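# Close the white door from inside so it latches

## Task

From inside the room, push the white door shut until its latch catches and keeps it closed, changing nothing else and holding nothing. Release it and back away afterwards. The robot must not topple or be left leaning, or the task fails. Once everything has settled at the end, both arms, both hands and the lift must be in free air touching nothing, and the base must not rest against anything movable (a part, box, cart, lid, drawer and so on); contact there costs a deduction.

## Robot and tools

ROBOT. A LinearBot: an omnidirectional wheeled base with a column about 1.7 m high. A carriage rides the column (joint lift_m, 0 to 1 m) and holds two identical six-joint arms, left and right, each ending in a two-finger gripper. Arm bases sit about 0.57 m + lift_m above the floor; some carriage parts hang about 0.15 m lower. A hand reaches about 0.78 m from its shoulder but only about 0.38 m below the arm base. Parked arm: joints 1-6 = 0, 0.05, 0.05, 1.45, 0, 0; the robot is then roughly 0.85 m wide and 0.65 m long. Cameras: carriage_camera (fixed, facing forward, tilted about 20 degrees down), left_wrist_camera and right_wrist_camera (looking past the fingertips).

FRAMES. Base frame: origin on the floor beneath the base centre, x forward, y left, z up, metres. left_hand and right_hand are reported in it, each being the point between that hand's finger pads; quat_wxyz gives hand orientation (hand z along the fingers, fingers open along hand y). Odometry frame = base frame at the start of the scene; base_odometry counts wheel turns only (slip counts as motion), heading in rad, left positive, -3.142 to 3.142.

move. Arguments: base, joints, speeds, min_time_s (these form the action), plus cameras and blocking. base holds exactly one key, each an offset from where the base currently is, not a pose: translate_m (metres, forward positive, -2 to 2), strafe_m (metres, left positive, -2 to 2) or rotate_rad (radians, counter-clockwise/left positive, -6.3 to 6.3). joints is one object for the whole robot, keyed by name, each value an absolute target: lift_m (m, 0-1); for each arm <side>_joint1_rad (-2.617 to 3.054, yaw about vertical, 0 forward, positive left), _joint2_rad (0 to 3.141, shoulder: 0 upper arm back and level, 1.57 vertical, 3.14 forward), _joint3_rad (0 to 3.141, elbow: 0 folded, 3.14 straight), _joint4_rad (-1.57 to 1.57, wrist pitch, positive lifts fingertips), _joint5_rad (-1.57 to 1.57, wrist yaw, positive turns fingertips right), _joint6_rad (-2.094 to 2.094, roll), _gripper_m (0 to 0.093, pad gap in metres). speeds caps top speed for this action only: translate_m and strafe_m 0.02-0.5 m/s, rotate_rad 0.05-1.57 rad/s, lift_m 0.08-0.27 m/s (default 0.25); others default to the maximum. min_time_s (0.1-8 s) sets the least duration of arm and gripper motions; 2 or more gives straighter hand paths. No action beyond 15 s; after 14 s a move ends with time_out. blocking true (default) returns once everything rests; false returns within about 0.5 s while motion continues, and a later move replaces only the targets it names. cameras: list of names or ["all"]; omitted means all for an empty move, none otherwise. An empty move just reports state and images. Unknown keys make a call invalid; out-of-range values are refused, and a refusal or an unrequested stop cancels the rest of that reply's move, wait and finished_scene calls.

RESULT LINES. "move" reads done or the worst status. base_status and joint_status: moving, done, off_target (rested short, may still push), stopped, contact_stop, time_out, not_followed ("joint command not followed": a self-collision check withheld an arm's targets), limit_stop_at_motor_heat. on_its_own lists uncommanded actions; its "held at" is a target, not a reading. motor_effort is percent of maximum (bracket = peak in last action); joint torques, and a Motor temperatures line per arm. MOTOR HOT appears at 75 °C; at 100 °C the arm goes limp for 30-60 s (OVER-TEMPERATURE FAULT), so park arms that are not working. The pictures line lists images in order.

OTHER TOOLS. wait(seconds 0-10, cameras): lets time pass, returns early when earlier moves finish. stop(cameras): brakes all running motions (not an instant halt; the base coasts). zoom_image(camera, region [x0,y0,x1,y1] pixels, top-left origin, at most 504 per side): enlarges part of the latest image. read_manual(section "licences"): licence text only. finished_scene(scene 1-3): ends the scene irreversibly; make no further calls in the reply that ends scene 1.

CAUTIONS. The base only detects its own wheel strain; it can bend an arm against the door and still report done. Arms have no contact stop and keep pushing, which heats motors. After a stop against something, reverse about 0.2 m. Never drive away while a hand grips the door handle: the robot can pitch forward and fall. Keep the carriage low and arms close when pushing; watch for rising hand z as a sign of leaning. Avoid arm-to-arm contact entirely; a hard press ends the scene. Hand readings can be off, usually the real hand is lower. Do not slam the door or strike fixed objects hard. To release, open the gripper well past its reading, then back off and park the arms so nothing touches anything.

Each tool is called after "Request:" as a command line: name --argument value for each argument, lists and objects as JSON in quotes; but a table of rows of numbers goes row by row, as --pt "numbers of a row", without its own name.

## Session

Good: it worked.

Request:
move

Scene clock: 0.00 s.
Joint torques (N m): no reading
Motor temperatures (°C): left_arm=[30 33 36 29 28 30 27] | right_arm=[31 32 34 29 29 29 31]
base_odometry: x=+0.000 y=+0.000 heading=+0.000
base_status: not commanded
joint_positions: lift_m=+0.300 left_joint1_rad=-0.004 left_joint2_rad=+0.043 left_joint3_rad=+0.038 left_joint4_rad=+1.478 left_joint5_rad=-0.003 left_joint6_rad=-0.042 left_gripper_m=+0.09396 right_joint1_rad=-0.020 right_joint2_rad=+0.054 right_joint3_rad=+0.039 right_joint4_rad=+1.497 right_joint5_rad=+0.020 right_joint6_rad=+0.048 right_gripper_m=+0.09396
joint_status: not commanded
motor_effort: lift_m=+18 drive_wheels=+0
left_hand: x=+0.2411 y=+0.2976 z=+1.3111 quat_wxyz=(+0.999, -0.002, +0.049, -0.023) (m; base frame)
right_hand: x=+0.2395 y=-0.3011 z=+1.3116 quat_wxyz=(+0.999, +0.011, +0.044, +0.013) (m; base frame)
pictures: carriage_camera, left_wrist_camera, right_wrist_camera
Images, in order (width x height): carriage_camera 672x504, left_wrist_camera 672x504, right_wrist_camera 672x504.

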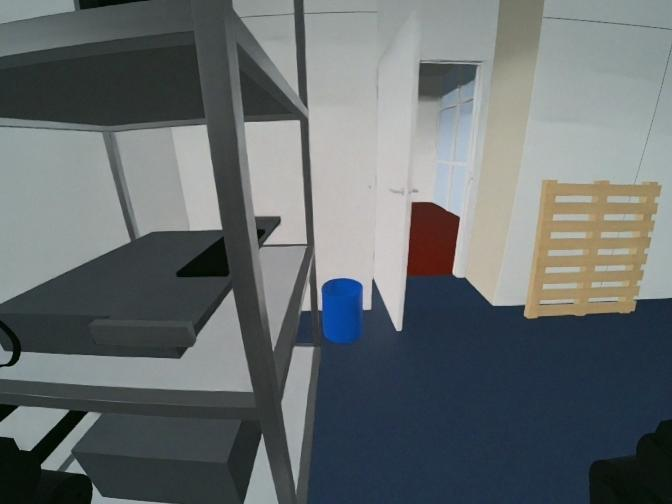

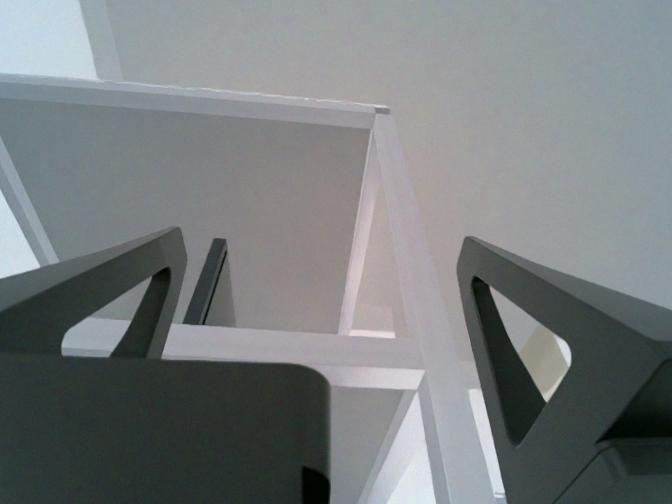

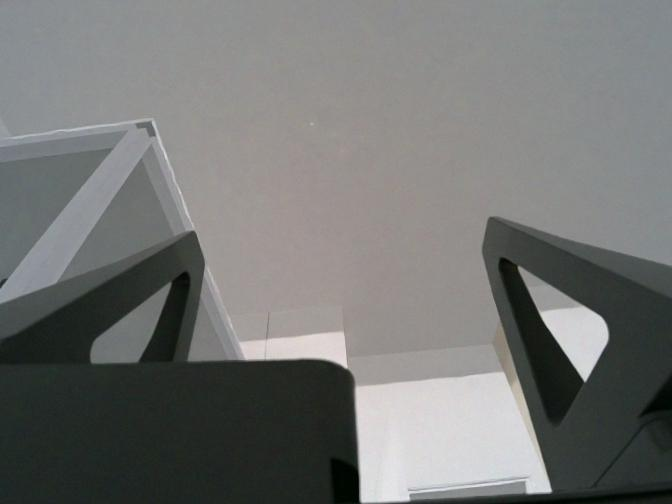

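Request:
move --base '{"strafe_m": -0.6}' --joints '{"left_gripper_m": 0, "right_gripper_m": 0, "lift_m": 0.36}' --cameras '["carriage_camera"]'

Scene clock: 19.83 s.
Joint torques (N m): left_arm=[-0.25 4.15 5.6 -0.18 0.13 0.05] | right_arm=[-0.17 3.9 5.79 -0.3 -0.1 -0.04]
move: done
base_odometry: x=-0.001 y=-0.600 heading=-0.001
base_status: done
joint_positions: lift_m=+0.360 left_joint1_rad=-0.003 left_joint2_rad=+0.043 left_joint3_rad=+0.038 left_joint4_rad=+1.478 left_joint5_rad=-0.003 left_joint6_rad=-0.042 left_gripper_m=+0.00066 right_joint1_rad=-0.019 right_joint2_rad=+0.054 right_joint3_rad=+0.039 right_joint4_rad=+1.497 right_joint5_rad=+0.020 right_joint6_rad=+0.048 right_gripper_m=+0.00010
joint_status: all done
motor_effort: lift_m=+17(21) drive_wheels=-4(20)
left_hand: x=+0.2411 y=+0.2976 z=+1.3712 quat_wxyz=(+0.999, -0.002, +0.049, -0.022) (m; base frame)
right_hand: x=+0.2395 y=-0.3011 z=+1.3717 quat_wxyz=(+0.999, +0.011, +0.044, +0.014) (m; base frame)
pictures: carriage_camera
Images, in order (width x height): carriage_camera 672x504.

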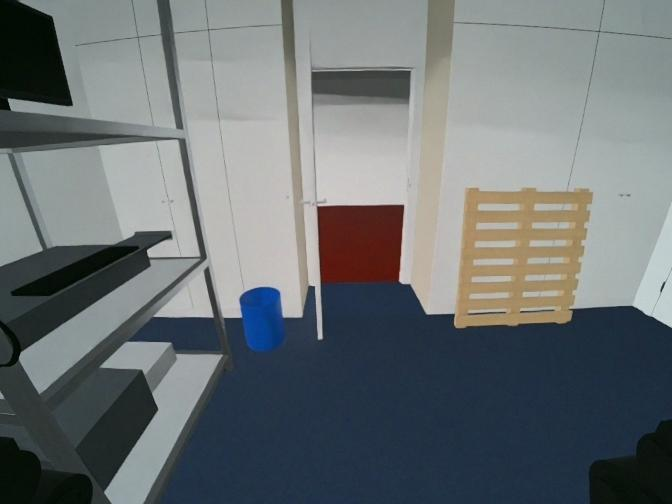

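Request:
move --base '{"rotate_rad": 0.022}' --joints '{"left_joint2_rad": 1.8, "left_joint3_rad": 1.2, "left_joint4_rad": 0.6, "left_joint5_rad": 0, "left_joint6_rad": 0}'

Request:
move --base '{"translate_m": 1.2}' --cameras '["carriage_camera", "left_wrist_camera"]'

Scene clock: 31.33 s.
Joint torques (N m): left_arm=[-0.1 -9.74 9.33 1.81 0.14 0.16] | right_arm=[-0.16 4.03 5.76 -0.28 -0.09 -0.06]
move: done
base_odometry: x=-0.001 y=-0.600 heading=+0.021
base_status: done
joint_positions: lift_m=+0.360 left_joint1_rad=-0.003 left_joint2_rad=+1.796 left_joint3_rad=+1.173 left_joint4_rad=+0.612 left_joint5_rad=-0.003 left_joint6_rad=-0.012 left_gripper_m=+0.00066 right_joint1_rad=-0.019 right_joint2_rad=+0.054 right_joint3_rad=+0.039 right_joint4_rad=+1.497 right_joint5_rad=+0.020 right_joint6_rad=+0.048 right_gripper_m=+0.00010
joint_status: all done
motor_effort: lift_m=+18(18) drive_wheels=-3(9)
left_hand: x=+0.7761 y=+0.2958 z=+1.2142 quat_wxyz=(+0.703, -0.004, +0.711, -0.004) (m; base frame)
right_hand: x=+0.2396 y=-0.3011 z=+1.3716 quat_wxyz=(+0.999, +0.011, +0.045, +0.014) (m; base frame)
pictures: none

Scene clock: 36.13 s.
Joint torques (N m): left_arm=[-0.1 -9.83 9.47 1.91 0.15 0.17] | right_arm=[-0.16 4.01 5.83 -0.29 -0.1 -0.05]
move: done
base_odometry: x=+1.199 y=-0.576 heading=+0.020
base_status: done
joint_positions: lift_m=+0.360 left_joint1_rad=-0.003 left_joint2_rad=+1.796 left_joint3_rad=+1.173 left_joint4_rad=+0.606 left_joint5_rad=-0.003 left_joint6_rad=-0.011 left_gripper_m=+0.00066 right_joint1_rad=-0.019 right_joint2_rad=+0.054 right_joint3_rad=+0.039 right_joint4_rad=+1.497 right_joint5_rad=+0.020 right_joint6_rad=+0.048 right_gripper_m=+0.00010
joint_status: not commanded
motor_effort: lift_m=+18(18) drive_wheels=+0(18)
left_hand: x=+0.7760 y=+0.2958 z=+1.2128 quat_wxyz=(+0.701, -0.004, +0.713, -0.004) (m; base frame)
right_hand: x=+0.2395 y=-0.3011 z=+1.3717 quat_wxyz=(+0.999, +0.011, +0.044, +0.014) (m; base frame)
pictures: carriage_camera, left_wrist_camera
Images, in order (width x height): carriage_camera 672x504, left_wrist_camera 672x504.

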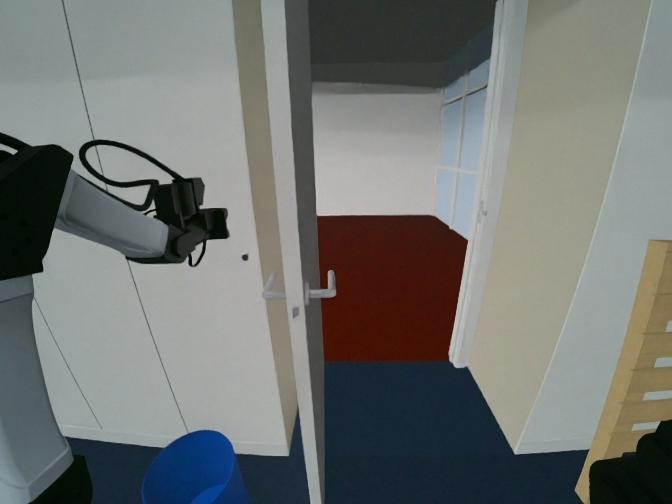

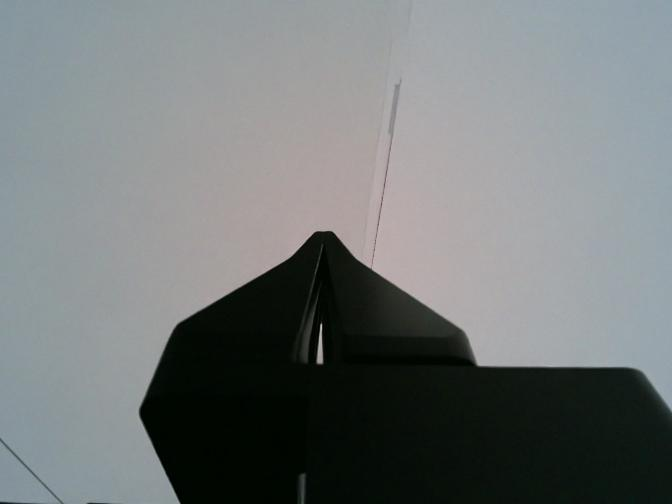

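Request:
move --base '{"translate_m": 0.07}'

Request:
move --base '{"strafe_m": -0.37}' --speeds '{"strafe_m": 0.2}' --cameras '["carriage_camera"]'

Request:
move --base '{"translate_m": 0.35}' --speeds '{"translate_m": 0.2}' --cameras '["carriage_camera", "left_wrist_camera"]'

Scene clock: 47.47 s.
Joint torques (N m): left_arm=[-0.25 -9.66 9.4 1.9 0.11 0.15] | right_arm=[-0.2 3.86 5.93 -0.29 -0.1 -0.07]
Motor temperatures (°C): left_arm=[30 36 43 34 28 30 28] | right_arm=[30 34 35 29 29 29 31]
move: done
base_odometry: x=+1.269 y=-0.575 heading=+0.020
base_status: done
joint_positions: lift_m=+0.360 left_joint1_rad=-0.003 left_joint2_rad=+1.797 left_joint3_rad=+1.173 left_joint4_rad=+0.604 left_joint5_rad=-0.003 left_joint6_rad=-0.011 left_gripper_m=+0.00066 right_joint1_rad=-0.019 right_joint2_rad=+0.054 right_joint3_rad=+0.039 right_joint4_rad=+1.496 right_joint5_rad=+0.020 right_joint6_rad=+0.048 right_gripper_m=+0.00010
joint_status: not commanded
motor_effort: lift_m=+18(18) drive_wheels=+0(11)
left_hand: x=+0.7761 y=+0.2958 z=+1.2120 quat_wxyz=(+0.700, -0.004, +0.714, -0.004) (m; base frame)
right_hand: x=+0.2399 y=-0.3011 z=+1.3716 quat_wxyz=(+0.999, +0.011, +0.045, +0.014) (m; base frame)
pictures: none

Scene clock: 50.40 s.
Joint torques (N m): left_arm=[-0.36 -9.92 9.22 1.93 0.23 0.04] | right_arm=[-0.08 3.95 5.72 -0.27 -0.09 -0.06]
move: done
base_odometry: x=+1.277 y=-0.945 heading=+0.020
base_status: done
joint_positions: lift_m=+0.360 left_joint1_rad=-0.002 left_joint2_rad=+1.797 left_joint3_rad=+1.173 left_joint4_rad=+0.603 left_joint5_rad=-0.013 left_joint6_rad=+0.000 left_gripper_m=+0.00065 right_joint1_rad=-0.019 right_joint2_rad=+0.054 right_joint3_rad=+0.039 right_joint4_rad=+1.496 right_joint5_rad=+0.020 right_joint6_rad=+0.048 right_gripper_m=+0.00010
joint_status: not commanded
motor_effort: lift_m=+18(18) drive_wheels=+0(11)
left_hand: x=+0.7761 y=+0.2984 z=+1.2121 quat_wxyz=(+0.700, -0.004, +0.714, +0.004) (m; base frame)
right_hand: x=+0.2399 y=-0.3011 z=+1.3716 quat_wxyz=(+0.999, +0.011, +0.045, +0.014) (m; base frame)
pictures: carriage_camera
Images, in order (width x height): carriage_camera 672x504.

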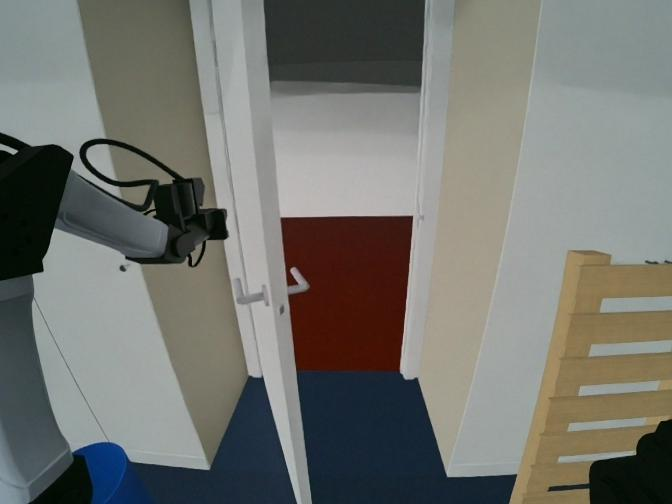

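Scene clock: 53.33 s.
Joint torques (N m): left_arm=[-0.61 -9.72 9.32 1.92 0.23 0.06] | right_arm=[-0.12 4.16 5.83 -0.22 -0.1 -0.05]
move: done
base_odometry: x=+1.627 y=-0.938 heading=+0.020
base_status: done
joint_positions: lift_m=+0.360 left_joint1_rad=+0.003 left_joint2_rad=+1.797 left_joint3_rad=+1.173 left_joint4_rad=+0.603 left_joint5_rad=-0.015 left_joint6_rad=+0.000 left_gripper_m=+0.00065 right_joint1_rad=-0.019 right_joint2_rad=+0.054 right_joint3_rad=+0.039 right_joint4_rad=+1.496 right_joint5_rad=+0.020 right_joint6_rad=+0.048 right_gripper_m=+0.00010
joint_status: not commanded
motor_effort: lift_m=+17(18) drive_wheels=+5(14)
left_hand: x=+0.7761 y=+0.3013 z=+1.2120 quat_wxyz=(+0.700, -0.006, +0.714, +0.006) (m; base frame)
right_hand: x=+0.2399 y=-0.3011 z=+1.3716 quat_wxyz=(+0.999, +0.011, +0.045, +0.014) (m; base frame)
pictures: carriage_camera, left_wrist_camera
Images, in order (width x height): carriage_camera 672x504, left_wrist_camera 672x504.

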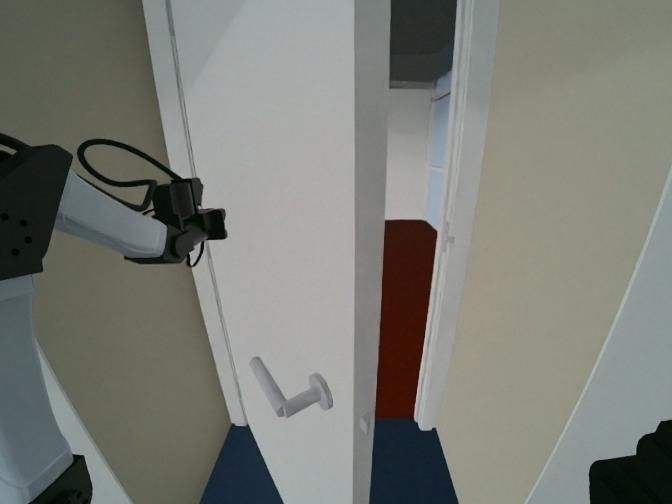

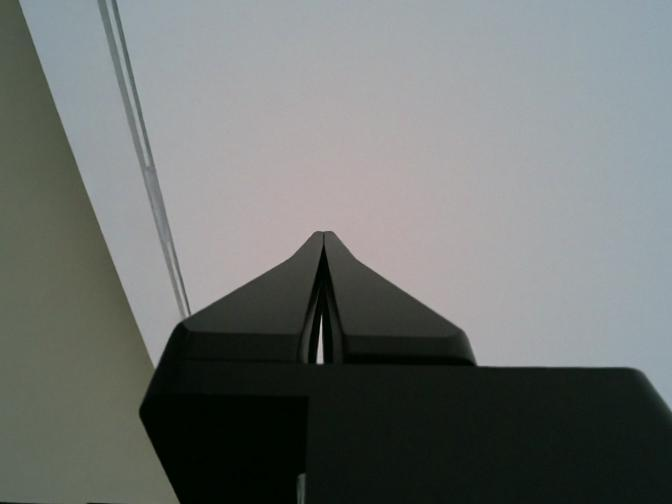

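Request:
move --base '{"translate_m": 0.2}' --joints '{"left_joint1_rad": -0.6, "lift_m": 0.42}' --min_time_s 2.3 --speeds '{"translate_m": 0.12}' --cameras '["carriage_camera"]'

Request:
move --joints '{"left_joint1_rad": 0, "left_joint2_rad": 0.05, "left_joint3_rad": 0.05, "left_joint4_rad": 1.45, "left_joint5_rad": 0, "right_joint1_rad": 0, "right_joint2_rad": 1.8, "right_joint3_rad": 1.2, "right_joint4_rad": 0.6, "right_joint5_rad": 0, "right_joint6_rad": 0}' --cameras '["carriage_camera", "right_wrist_camera"]'

Scene clock: 68.47 s.
Joint torques (N m): left_arm=[-0.36 -10.11 9.2 2.02 0.25 0.08] | right_arm=[-0.12 4.01 5.83 -0.28 -0.09 -0.05]
move: done
base_odometry: x=+1.827 y=-0.934 heading=+0.019
base_status: done
joint_positions: lift_m=+0.420 left_joint1_rad=-0.595 left_joint2_rad=+1.798 left_joint3_rad=+1.174 left_joint4_rad=+0.593 left_joint5_rad=-0.013 left_joint6_rad=-0.004 left_gripper_m=+0.00064 right_joint1_rad=-0.019 right_joint2_rad=+0.054 right_joint3_rad=+0.039 right_joint4_rad=+1.496 right_joint5_rad=+0.020 right_joint6_rad=+0.048 right_gripper_m=+0.00010
joint_status: all done
motor_effort: lift_m=+17(21) drive_wheels=-2(14)
left_hand: x=+0.6812 y=-0.0157 z=+1.2696 quat_wxyz=(+0.667, +0.205, +0.688, -0.201) (m; base frame)
right_hand: x=+0.2397 y=-0.3011 z=+1.4317 quat_wxyz=(+0.999, +0.011, +0.045, +0.014) (m; base frame)
pictures: carriage_camera
Images, in order (width x height): carriage_camera 672x504.

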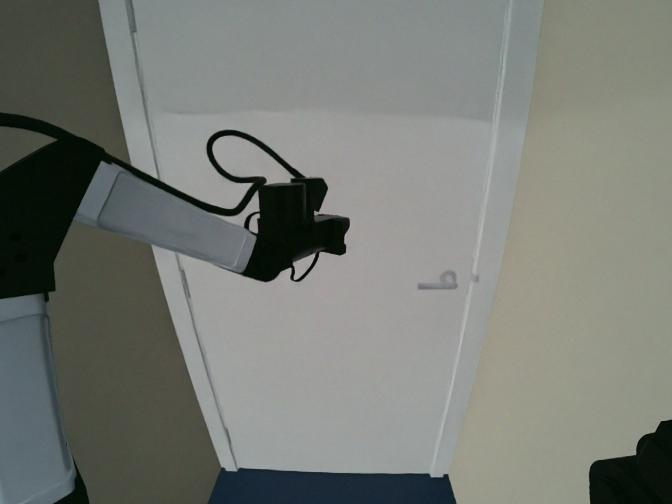

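Scene clock: 70.37 s.
Joint torques (N m): left_arm=[0.31 3.08 4.49 0.06 0.21 0.08] | right_arm=[0.66 -9.11 10.15 2.19 -0.19 -0.15]
move: done
base_odometry: x=+1.827 y=-0.934 heading=+0.019
base_status: not commanded
joint_positions: lift_m=+0.420 left_joint1_rad=-0.007 left_joint2_rad=+0.057 left_joint3_rad=+0.058 left_joint4_rad=+1.434 left_joint5_rad=-0.010 left_joint6_rad=-0.004 left_gripper_m=+0.00064 right_joint1_rad=-0.009 right_joint2_rad=+1.794 right_joint3_rad=+1.173 right_joint4_rad=+0.610 right_joint5_rad=+0.013 right_joint6_rad=+0.009 right_gripper_m=+0.00010
joint_status: all done
motor_effort: lift_m=+17(18) drive_wheels=+3(5)
left_hand: x=+0.2502 y=+0.2986 z=+1.4351 quat_wxyz=(+0.998, -0.005, +0.068, -0.005) (m; base frame)
right_hand: x=+0.7757 y=-0.3044 z=+1.2748 quat_wxyz=(+0.703, +0.011, +0.711, -0.005) (m; base frame)
pictures: carriage_camera, right_wrist_camera
Images, in order (width x height): carriage_camera 672x504, right_wrist_camera 672x504.

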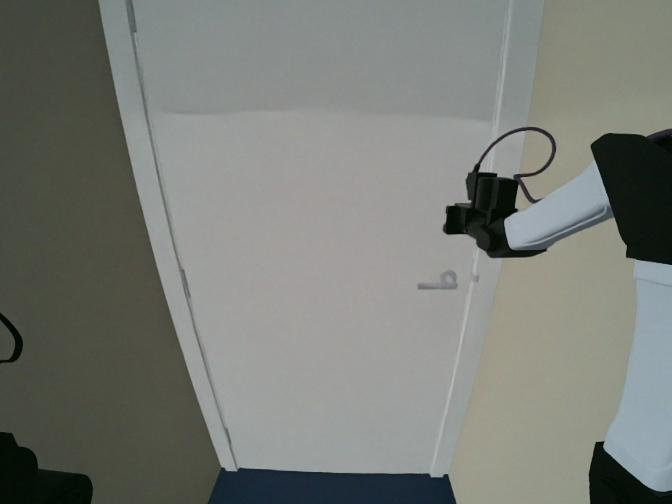

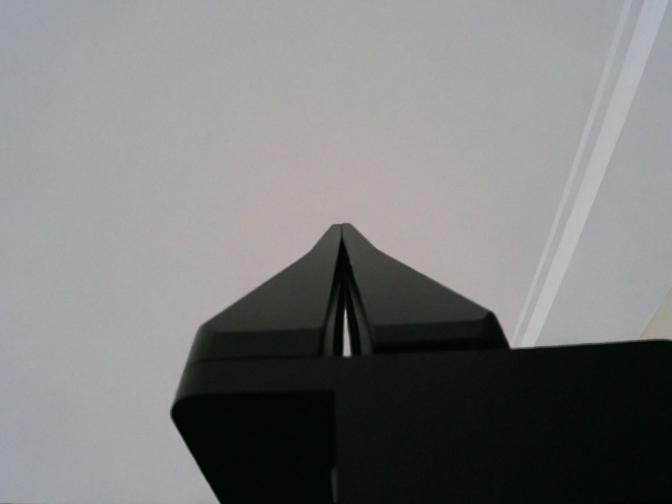

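Request:
move --base '{"translate_m": 0.18}' --speeds '{"translate_m": 0.12}'

Request:
move --base '{"translate_m": -0.3}' --speeds '{"translate_m": 0.3}' --cameras '["carriage_camera", "right_wrist_camera"]'

Scene clock: 78.70 s.
Joint torques (N m): left_arm=[0.38 3.34 4.86 -0.05 0.17 0.09] | right_arm=[-0.58 17.35 16.57 7.39 -0.01 -0.13]
Motor temperatures (°C): left_arm=[30 37 44 34 28 30 28] | right_arm=[30 36 37 34 29 29 31]
move: contact_stop
base_odometry: x=+1.983 y=-0.931 heading=+0.016
base_status: translate_m contact_stop (by the wheels' count: +0.157 of +0.180)
joint_positions: lift_m=+0.420 left_joint1_rad=-0.006 left_joint2_rad=+0.055 left_joint3_rad=+0.054 left_joint4_rad=+1.446 left_joint5_rad=-0.009 left_joint6_rad=-0.004 left_gripper_m=+0.00064 right_joint1_rad=+0.007 right_joint2_rad=+1.518 right_joint3_rad=+1.111 right_joint4_rad=+0.139 right_joint5_rad=-0.003 right_joint6_rad=+0.008 right_gripper_m=+0.00010
joint_status: not commanded
motor_effort: lift_m=+17(18) drive_wheels=+28(54)
left_hand: x=+0.2476 y=+0.2985 z=+1.4345 quat_wxyz=(+0.998, -0.004, +0.063, -0.005) (m; base frame)
right_hand: x=+0.7090 y=-0.2934 z=+1.2704 quat_wxyz=(+0.606, +0.000, +0.795, +0.006) (m; base frame)
pictures: none

not run: a stop that you did not command came earlier in this reply.

Request:
move --base '{"translate_m": -0.5}' --speeds '{"translate_m": 0.3}' --blocking false

Request:
wait --seconds 0.5

Request:
move --joints '{"right_joint2_rad": 0.05, "right_joint3_rad": 0.05, "right_joint4_rad": 1.45}' --cameras '["carriage_camera"]'

Request:
zoom_image --camera "carriage_camera" --region '[360, 120, 500, 300]'

Scene clock: 86.53 s.
Joint torques (N m): left_arm=[0.36 3.25 5.01 -0.07 0.19 0.08] | right_arm=[-0.73 4.9 16.03 3.8 -0.09 -0.13]
Motor temperatures (°C): left_arm=[30 37 43 33 28 30 28] | right_arm=[30 39 40 51 29 29 31]
move: moving
base_odometry: x=+1.951 y=-0.932 heading=+0.016
base_status: translate_m moving
joint_positions: lift_m=+0.420 left_joint1_rad=-0.006 left_joint2_rad=+0.055 left_joint3_rad=+0.053 left_joint4_rad=+1.446 left_joint5_rad=-0.009 left_joint6_rad=-0.004 left_gripper_m=+0.00064 right_joint1_rad=+0.007 right_joint2_rad=+1.621 right_joint3_rad=+1.111 right_joint4_rad=+0.341 right_joint5_rad=-0.004 right_joint6_rad=+0.008 right_gripper_m=+0.00010
joint_status: not commanded
motor_effort: lift_m=+17(17) drive_wheels=+11(23)
left_hand: x=+0.2479 y=+0.2985 z=+1.4344 quat_wxyz=(+0.998, -0.004, +0.063, -0.005) (m; base frame)
right_hand: x=+0.7359 y=-0.2930 z=+1.2691 quat_wxyz=(+0.645, -0.001, +0.764, +0.006) (m; base frame)
pictures: none

Scene clock: 87.03 s.
Joint torques (N m): left_arm=[0.32 3.49 4.88 -0.05 0.21 0.08] | right_arm=[-0.81 -9.62 9.94 2.45 -0.06 -0.16]
earlier move: moving
base_odometry: x=+1.856 y=-0.933 heading=+0.017
base_status: translate_m moving
joint_positions: lift_m=+0.420 left_joint1_rad=-0.006 left_joint2_rad=+0.055 left_joint3_rad=+0.053 left_joint4_rad=+1.446 left_joint5_rad=-0.009 left_joint6_rad=-0.004 left_gripper_m=+0.00064 right_joint1_rad=+0.007 right_joint2_rad=+1.800 right_joint3_rad=+1.175 right_joint4_rad=+0.569 right_joint5_rad=-0.004 right_joint6_rad=+0.008 right_gripper_m=+0.00010
joint_status: not commanded
motor_effort: lift_m=+17(17) drive_wheels=+2(23)
left_hand: x=+0.2479 y=+0.2985 z=+1.4344 quat_wxyz=(+0.998, -0.004, +0.063, -0.005) (m; base frame)
right_hand: x=+0.7765 y=-0.2927 z=+1.2624 quat_wxyz=(+0.687, -0.001, +0.727, +0.007) (m; base frame)
wait: 0.50 s; no rest
pictures: none

Scene clock: 89.20 s.
Joint torques (N m): left_arm=[0.29 3.32 5.03 -0.06 0.18 0.08] | right_arm=[-0.77 3.28 4.66 -0.13 -0.05 -0.13]
move: done
base_odometry: x=+1.483 y=-0.940 heading=+0.017
base_status: done
joint_positions: lift_m=+0.420 left_joint1_rad=-0.006 left_joint2_rad=+0.055 left_joint3_rad=+0.053 left_joint4_rad=+1.446 left_joint5_rad=-0.008 left_joint6_rad=-0.004 left_gripper_m=+0.00064 right_joint1_rad=+0.007 right_joint2_rad=+0.057 right_joint3_rad=+0.059 right_joint4_rad=+1.443 right_joint5_rad=-0.004 right_joint6_rad=+0.008 right_gripper_m=+0.00010
joint_status: all done
motor_effort: lift_m=+18(18) drive_wheels=+0(18)
left_hand: x=+0.2478 y=+0.2984 z=+1.4343 quat_wxyz=(+0.998, -0.004, +0.063, -0.005) (m; base frame)
right_hand: x=+0.2474 y=-0.2963 z=+1.4358 quat_wxyz=(+0.998, -0.002, +0.063, +0.008) (m; base frame)
pictures: carriage_camera
Images, in order (width x height): carriage_camera 672x504.

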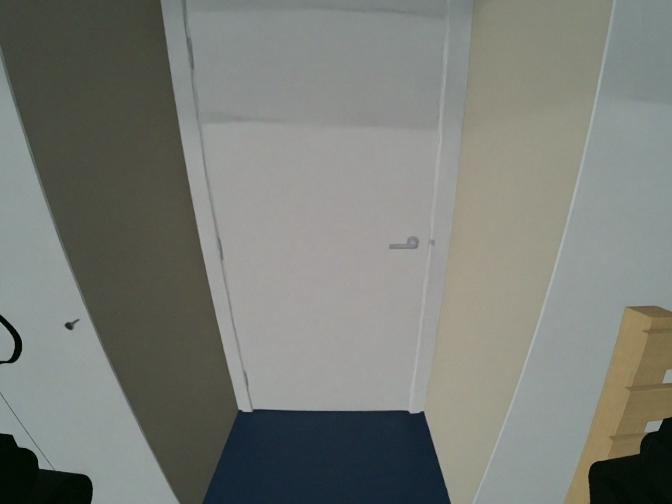

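Scaled by 2.800 from the camera's 672x504 image, which has a finer 960x720 frame.

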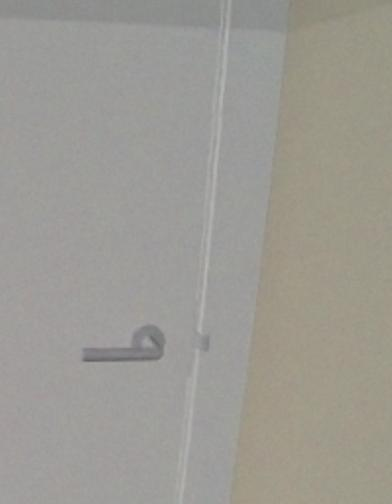

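Request:
finished_scene --scene 2

The scene is finished: the task was done.


## Next scene

The same job, from a new start.

Request:
move

Scene clock: 0.00 s.
Joint torques (N m): no reading
Motor temperatures (°C): left_arm=[29 32 34 29 27 30 27] | right_arm=[30 31 32 29 29 29 31]
base_odometry: x=+0.000 y=+0.000 heading=+0.000
base_status: not commanded
joint_positions: lift_m=+0.300 left_joint1_rad=-0.008 left_joint2_rad=+0.051 left_joint3_rad=+0.041 left_joint4_rad=+1.440 left_joint5_rad=+0.011 left_joint6_rad=+0.011 left_gripper_m=+0.09396 right_joint1_rad=+0.018 right_joint2_rad=+0.067 right_joint3_rad=+0.063 right_joint4_rad=+1.446 right_joint5_rad=+0.039 right_joint6_rad=-0.006 right_gripper_m=+0.09396
joint_status: not commanded
motor_effort: lift_m=+18 drive_wheels=+1
left_hand: x=+0.2522 y=+0.2949 z=+1.3106 quat_wxyz=(+0.997, +0.006, +0.071, +0.001) (m; base frame)
right_hand: x=+0.2488 y=-0.3033 z=+1.3166 quat_wxyz=(+0.998, +0.018, +0.064, +0.005) (m; base frame)
pictures: carriage_camera, left_wrist_camera, right_wrist_camera
Images, in order (width x height): carriage_camera 672x504, left_wrist_camera 672x504, right_wrist_camera 672x504.

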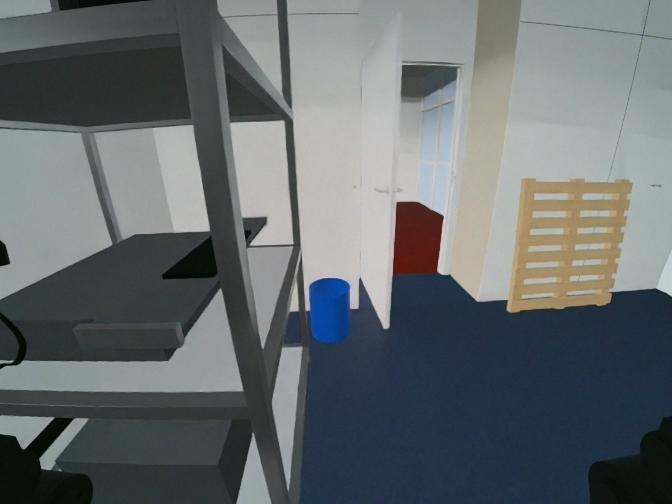

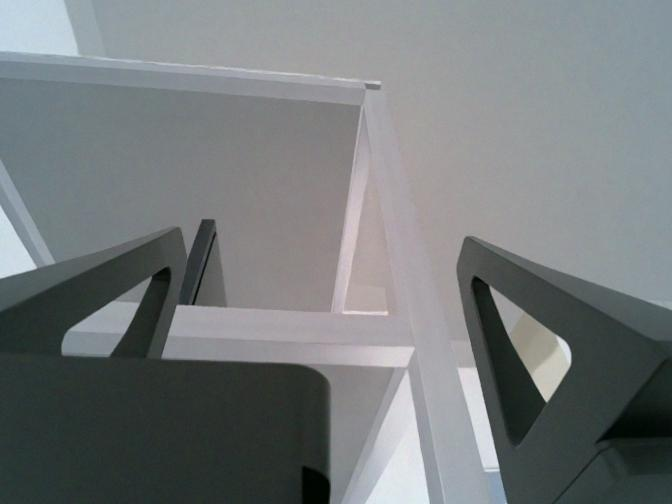

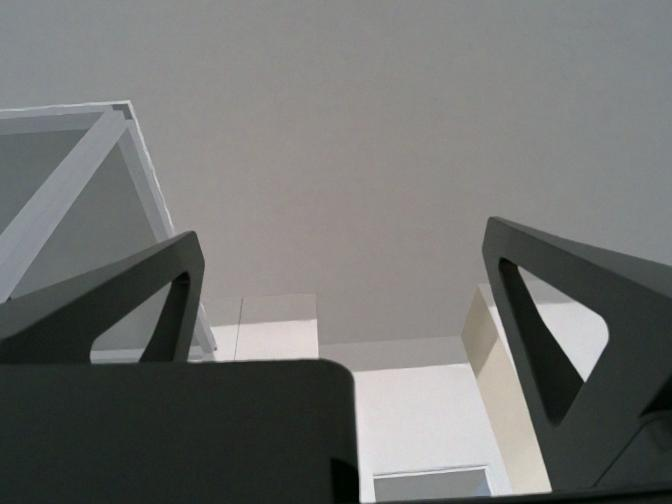

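Request:
move --base '{"rotate_rad": 0.064}' --joints '{"left_gripper_m": 0, "right_gripper_m": 0, "lift_m": 0.36, "right_joint1_rad": 0, "right_joint5_rad": 0}'

Request:
move --base '{"strafe_m": -0.6}' --cameras '["carriage_camera"]'

Scene clock: 10.13 s.
Joint torques (N m): left_arm=[-0.14 3.93 5.63 -0.09 0.07 0.06] | right_arm=[-1.02 3.88 6.08 -0.2 -0.19 -0.04]
move: done
base_odometry: x=+0.000 y=+0.000 heading=+0.064
base_status: done
joint_positions: lift_m=+0.360 left_joint1_rad=-0.008 left_joint2_rad=+0.051 left_joint3_rad=+0.041 left_joint4_rad=+1.440 left_joint5_rad=+0.011 left_joint6_rad=+0.011 left_gripper_m=+0.00066 right_joint1_rad=+0.007 right_joint2_rad=+0.067 right_joint3_rad=+0.063 right_joint4_rad=+1.446 right_joint5_rad=+0.013 right_joint6_rad=-0.006 right_gripper_m=+0.00010
joint_status: all done
motor_effort: lift_m=+17(22) drive_wheels=-3(8)
left_hand: x=+0.2522 y=+0.2949 z=+1.3707 quat_wxyz=(+0.997, +0.006, +0.071, +0.001) (m; base frame)
right_hand: x=+0.2488 y=-0.2992 z=+1.3768 quat_wxyz=(+0.998, +0.006, +0.064, +0.000) (m; base frame)
pictures: none

Scene clock: 13.60 s.
Joint torques (N m): left_arm=[-0.28 3.79 5.63 -0.1 0.08 0.04] | right_arm=[-0.73 3.84 6.13 -0.19 -0.2 -0.05]
move: done
base_odometry: x=+0.038 y=-0.599 heading=+0.063
base_status: done
joint_positions: lift_m=+0.360 left_joint1_rad=-0.007 left_joint2_rad=+0.051 left_joint3_rad=+0.041 left_joint4_rad=+1.440 left_joint5_rad=+0.011 left_joint6_rad=+0.011 left_gripper_m=+0.00066 right_joint1_rad=+0.006 right_joint2_rad=+0.067 right_joint3_rad=+0.063 right_joint4_rad=+1.446 right_joint5_rad=+0.010 right_joint6_rad=-0.006 right_gripper_m=+0.00010
joint_status: not commanded
motor_effort: lift_m=+17(17) drive_wheels=-3(19)
left_hand: x=+0.2522 y=+0.2949 z=+1.3707 quat_wxyz=(+0.997, +0.006, +0.071, +0.001) (m; base frame)
right_hand: x=+0.2488 y=-0.2987 z=+1.3768 quat_wxyz=(+0.998, +0.005, +0.064, +0.000) (m; base frame)
pictures: carriage_camera
Images, in order (width x height): carriage_camera 672x504.

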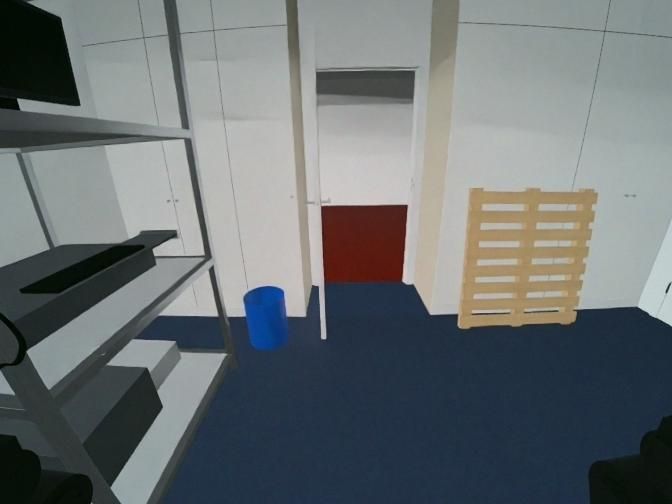

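Request:
move --base '{"translate_m": 1.27}' --joints '{"left_joint1_rad": 0, "left_joint2_rad": 1.8, "left_joint3_rad": 1.2, "left_joint4_rad": 0.6, "left_joint5_rad": 0, "left_joint6_rad": 0}' --cameras '["carriage_camera"]'

Request:
move --base '{"strafe_m": -0.37}' --speeds '{"strafe_m": 0.2}' --cameras '["carriage_camera"]'

Request:
move --base '{"translate_m": 0.35}' --speeds '{"translate_m": 0.2}' --cameras '["carriage_camera"]'

Scene clock: 28.43 s.
Joint torques (N m): left_arm=[0.5 -9.5 9.4 2 0 -0.04] | right_arm=[-0.68 3.78 6.05 -0.21 -0.18 -0.05]
move: done
base_odometry: x=+1.305 y=-0.520 heading=+0.063
base_status: done
joint_positions: lift_m=+0.360 left_joint1_rad=-0.007 left_joint2_rad=+1.795 left_joint3_rad=+1.171 left_joint4_rad=+0.605 left_joint5_rad=+0.011 left_joint6_rad=+0.011 left_gripper_m=+0.00066 right_joint1_rad=+0.006 right_joint2_rad=+0.067 right_joint3_rad=+0.063 right_joint4_rad=+1.446 right_joint5_rad=+0.010 right_joint6_rad=-0.006 right_gripper_m=+0.00010
joint_status: all done
motor_effort: lift_m=+18(18) drive_wheels=-1(18)
left_hand: x=+0.7756 y=+0.2910 z=+1.2126 quat_wxyz=(+0.701, +0.011, +0.714, -0.003) (m; base frame)
right_hand: x=+0.2487 y=-0.2987 z=+1.3767 quat_wxyz=(+0.998, +0.005, +0.064, +0.000) (m; base frame)
pictures: carriage_camera
Images, in order (width x height): carriage_camera 672x504.

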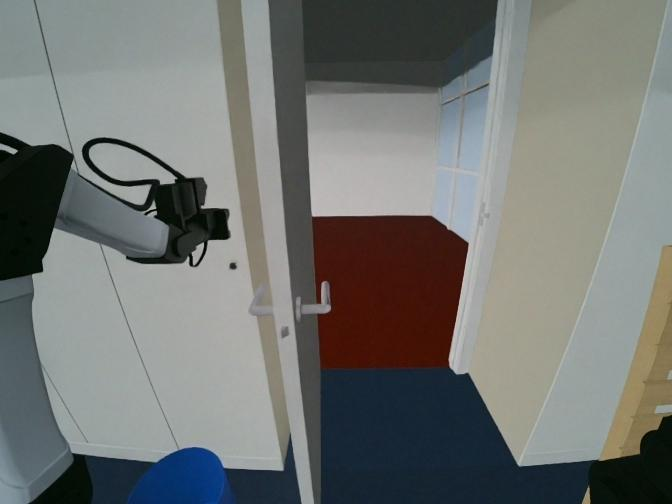

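Scene clock: 31.37 s.
Joint torques (N m): left_arm=[-0.46 -9.46 9.29 1.98 0.24 -0.04] | right_arm=[-0.81 3.82 6.11 -0.2 -0.17 -0.04]
move: done
base_odometry: x=+1.329 y=-0.889 heading=+0.063
base_status: done
joint_positions: lift_m=+0.360 left_joint1_rad=+0.002 left_joint2_rad=+1.795 left_joint3_rad=+1.171 left_joint4_rad=+0.603 left_joint5_rad=-0.013 left_joint6_rad=+0.006 left_gripper_m=+0.00065 right_joint1_rad=+0.006 right_joint2_rad=+0.067 right_joint3_rad=+0.063 right_joint4_rad=+1.446 right_joint5_rad=+0.010 right_joint6_rad=-0.006 right_gripper_m=+0.00010
joint_status: not commanded
motor_effort: lift_m=+18(18) drive_wheels=+0(11)
left_hand: x=+0.7756 y=+0.3004 z=+1.2122 quat_wxyz=(+0.700, -0.003, +0.714, +0.007) (m; base frame)
right_hand: x=+0.2487 y=-0.2987 z=+1.3767 quat_wxyz=(+0.998, +0.005, +0.064, -0.001) (m; base frame)
pictures: carriage_camera
Images, in order (width x height): carriage_camera 672x504.

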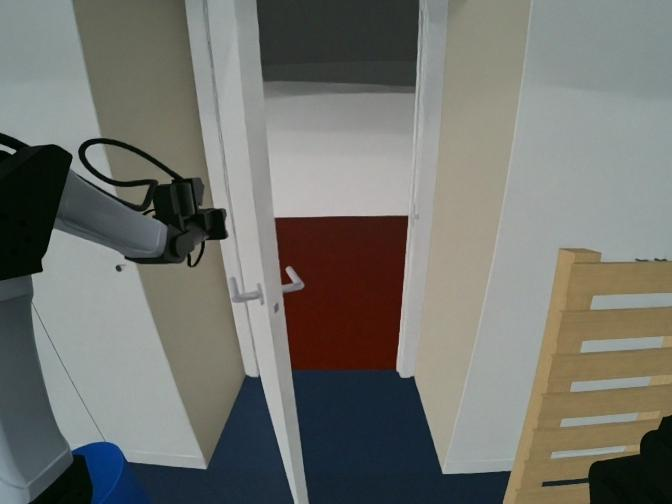

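Scene clock: 34.30 s.
Joint torques (N m): left_arm=[-0.64 -9.61 9.35 1.95 0.27 0.05] | right_arm=[-0.68 3.78 6.08 -0.19 -0.18 -0.05]
Motor temperatures (°C): left_arm=[29 35 39 32 28 30 28] | right_arm=[30 33 34 29 29 29 31]
move: done
base_odometry: x=+1.678 y=-0.867 heading=+0.062
base_status: done
joint_positions: lift_m=+0.360 left_joint1_rad=+0.006 left_joint2_rad=+1.795 left_joint3_rad=+1.171 left_joint4_rad=+0.602 left_joint5_rad=-0.015 left_joint6_rad=+0.002 left_gripper_m=+0.00065 right_joint1_rad=+0.006 right_joint2_rad=+0.067 right_joint3_rad=+0.063 right_joint4_rad=+1.446 right_joint5_rad=+0.010 right_joint6_rad=-0.006 right_gripper_m=+0.00010
joint_status: not commanded
motor_effort: lift_m=+18(18) drive_wheels=-1(14)
left_hand: x=+0.7756 y=+0.3033 z=+1.2121 quat_wxyz=(+0.700, -0.007, +0.714, +0.008) (m; base frame)
right_hand: x=+0.2488 y=-0.2987 z=+1.3767 quat_wxyz=(+0.998, +0.005, +0.064, -0.001) (m; base frame)
pictures: carriage_camera
Images, in order (width x height): carriage_camera 672x504.

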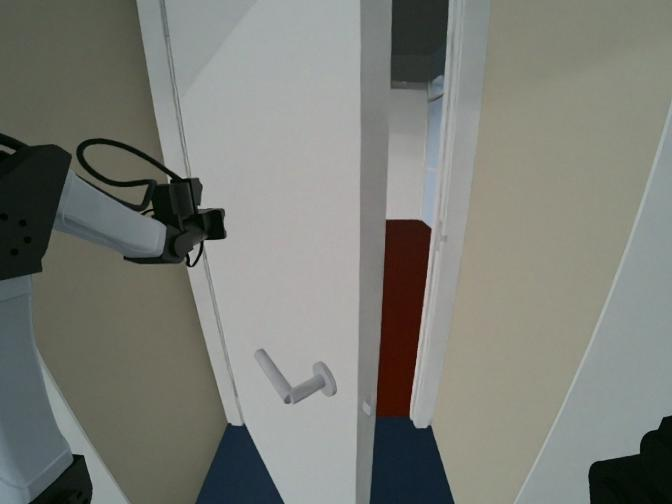

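Request:
move --base '{"translate_m": 0.2}' --joints '{"left_joint1_rad": -0.6, "lift_m": 0.42}' --min_time_s 2.3 --speeds '{"translate_m": 0.12}'

Request:
move --joints '{"left_joint1_rad": 0, "left_joint2_rad": 0.05, "left_joint3_rad": 0.05, "left_joint4_rad": 1.45, "left_joint5_rad": 0, "right_joint1_rad": 0, "right_joint2_rad": 1.8, "right_joint3_rad": 1.2, "right_joint4_rad": 0.6, "right_joint5_rad": 0, "right_joint6_rad": 0}' --cameras '["carriage_camera"]'

Request:
move --base '{"translate_m": 0.18}' --speeds '{"translate_m": 0.12}' --cameras '["carriage_camera"]'

Scene clock: 43.63 s.
Joint torques (N m): left_arm=[-0.36 -9.74 9.36 2.11 0.25 0.02] | right_arm=[-0.69 3.84 6.05 -0.25 -0.16 -0.04]
move: done
base_odometry: x=+1.877 y=-0.855 heading=+0.062
base_status: done
joint_positions: lift_m=+0.420 left_joint1_rad=-0.596 left_joint2_rad=+1.797 left_joint3_rad=+1.173 left_joint4_rad=+0.588 left_joint5_rad=-0.014 left_joint6_rad=+0.000 left_gripper_m=+0.00064 right_joint1_rad=+0.006 right_joint2_rad=+0.067 right_joint3_rad=+0.063 right_joint4_rad=+1.446 right_joint5_rad=+0.010 right_joint6_rad=-0.006 right_gripper_m=+0.00010
joint_status: all done
motor_effort: lift_m=+17(22) drive_wheels=+0(14)
left_hand: x=+0.6808 y=-0.0156 z=+1.2680 quat_wxyz=(+0.665, +0.207, +0.689, -0.199) (m; base frame)
right_hand: x=+0.2487 y=-0.2987 z=+1.4368 quat_wxyz=(+0.998, +0.005, +0.064, -0.001) (m; base frame)
pictures: none

Scene clock: 45.53 s.
Joint torques (N m): left_arm=[0.42 3.18 4.55 0.08 0.21 0.04] | right_arm=[-0.64 -8.9 10.52 2.14 -0.15 0.02]
move: done
base_odometry: x=+1.877 y=-0.855 heading=+0.062
base_status: not commanded
joint_positions: lift_m=+0.420 left_joint1_rad=-0.006 left_joint2_rad=+0.057 left_joint3_rad=+0.057 left_joint4_rad=+1.434 left_joint5_rad=-0.011 left_joint6_rad=+0.000 left_gripper_m=+0.00064 right_joint1_rad=+0.006 right_joint2_rad=+1.794 right_joint3_rad=+1.172 right_joint4_rad=+0.609 right_joint5_rad=+0.010 right_joint6_rad=-0.006 right_gripper_m=+0.00010
joint_status: all done
motor_effort: lift_m=+18(18) drive_wheels=+3(6)
left_hand: x=+0.2502 y=+0.2988 z=+1.4350 quat_wxyz=(+0.998, -0.005, +0.068, -0.003) (m; base frame)
right_hand: x=+0.7757 y=-0.2956 z=+1.2743 quat_wxyz=(+0.703, -0.001, +0.712, -0.004) (m; base frame)
pictures: carriage_camera
Images, in order (width x height): carriage_camera 672x504.

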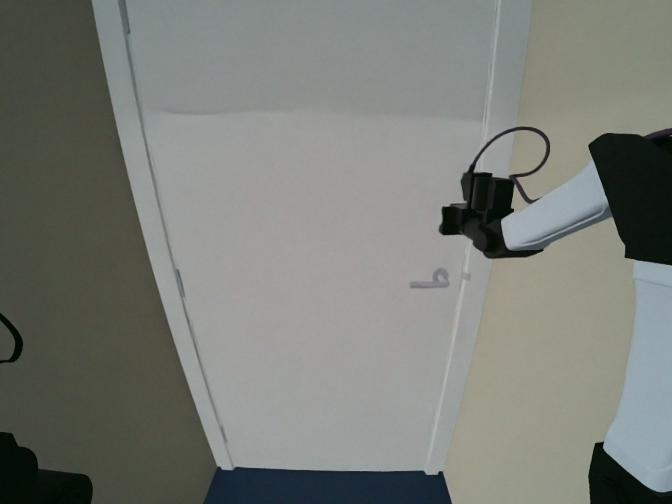

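Scene clock: 47.73 s.
Joint torques (N m): left_arm=[0.18 3.25 4.89 -0.04 0.23 0.04] | right_arm=[-1.07 16.51 17.31 6.96 0.42 0.02]
move: contact_stop
base_odometry: x=+2.044 y=-0.845 heading=+0.059
base_status: translate_m contact_stop (by the wheels' count: +0.167 of +0.180)
joint_positions: lift_m=+0.420 left_joint1_rad=-0.006 left_joint2_rad=+0.055 left_joint3_rad=+0.054 left_joint4_rad=+1.447 left_joint5_rad=-0.009 left_joint6_rad=+0.000 left_gripper_m=+0.00064 right_joint1_rad=+0.011 right_joint2_rad=+1.527 right_joint3_rad=+1.105 right_joint4_rad=+0.168 right_joint5_rad=-0.051 right_joint6_rad=-0.005 right_gripper_m=+0.00010
joint_status: not commanded
motor_effort: lift_m=+17(18) drive_wheels=+25(55)
left_hand: x=+0.2476 y=+0.2985 z=+1.4345 quat_wxyz=(+0.998, -0.004, +0.063, -0.002) (m; base frame)
right_hand: x=+0.7114 y=-0.2831 z=+1.2702 quat_wxyz=(+0.612, -0.022, +0.790, +0.022) (m; base frame)
pictures: carriage_camera
Images, in order (width x height): carriage_camera 672x504.

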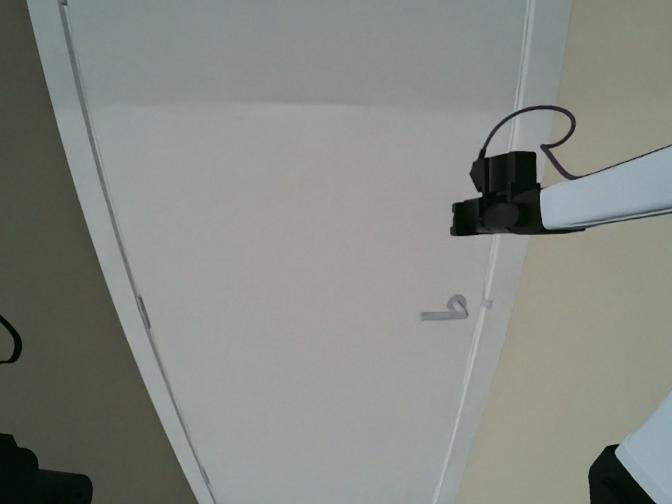

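Request:
move --base '{"translate_m": -0.4}' --speeds '{"translate_m": 0.35}' --cameras '["carriage_camera"]'

Request:
zoom_image --camera "carriage_camera" --region '[360, 120, 500, 300]'

Scene clock: 55.33 s.
Joint torques (N m): left_arm=[0.24 3.3 4.85 -0.1 0.21 0.04] | right_arm=[-0.94 -9.51 10.15 2.28 0.04 0.02]
Motor temperatures (°C): left_arm=[30 35 40 32 28 30 28] | right_arm=[30 38 37 48 29 29 31]
move: done
base_odometry: x=+1.644 y=-0.868 heading=+0.060
base_status: done
joint_positions: lift_m=+0.420 left_joint1_rad=-0.006 left_joint2_rad=+0.055 left_joint3_rad=+0.053 left_joint4_rad=+1.448 left_joint5_rad=-0.009 left_joint6_rad=+0.000 left_gripper_m=+0.00064 right_joint1_rad=+0.007 right_joint2_rad=+1.799 right_joint3_rad=+1.175 right_joint4_rad=+0.593 right_joint5_rad=-0.013 right_joint6_rad=-0.005 right_gripper_m=+0.00010
joint_status: not commanded
motor_effort: lift_m=+17(18) drive_wheels=-3(20)
left_hand: x=+0.2476 y=+0.2985 z=+1.4343 quat_wxyz=(+0.998, -0.004, +0.063, -0.002) (m; base frame)
right_hand: x=+0.7766 y=-0.2908 z=+1.2689 quat_wxyz=(+0.696, -0.009, +0.718, +0.005) (m; base frame)
pictures: carriage_camera
Images, in order (width x height): carriage_camera 672x504.

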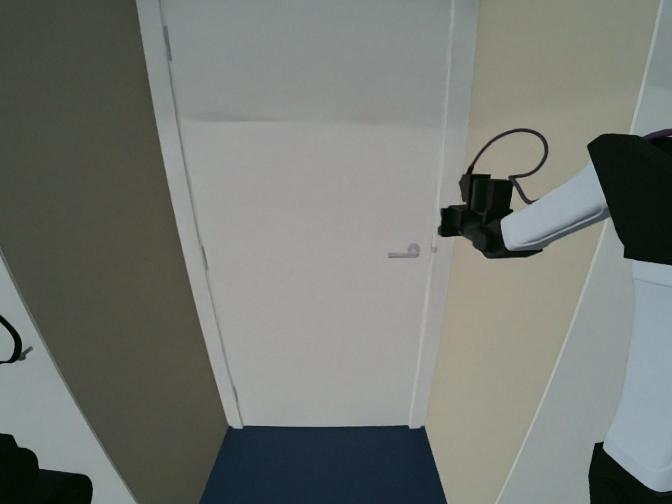

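Scaled by 2.800 from the camera's 672x504 image, which has a finer 960x720 frame.

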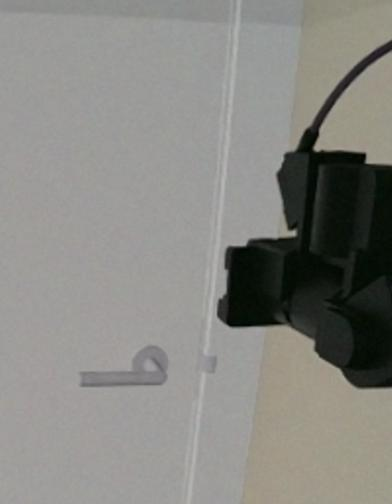

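Request:
finished_scene --scene 3

The scene is finished: the task was done.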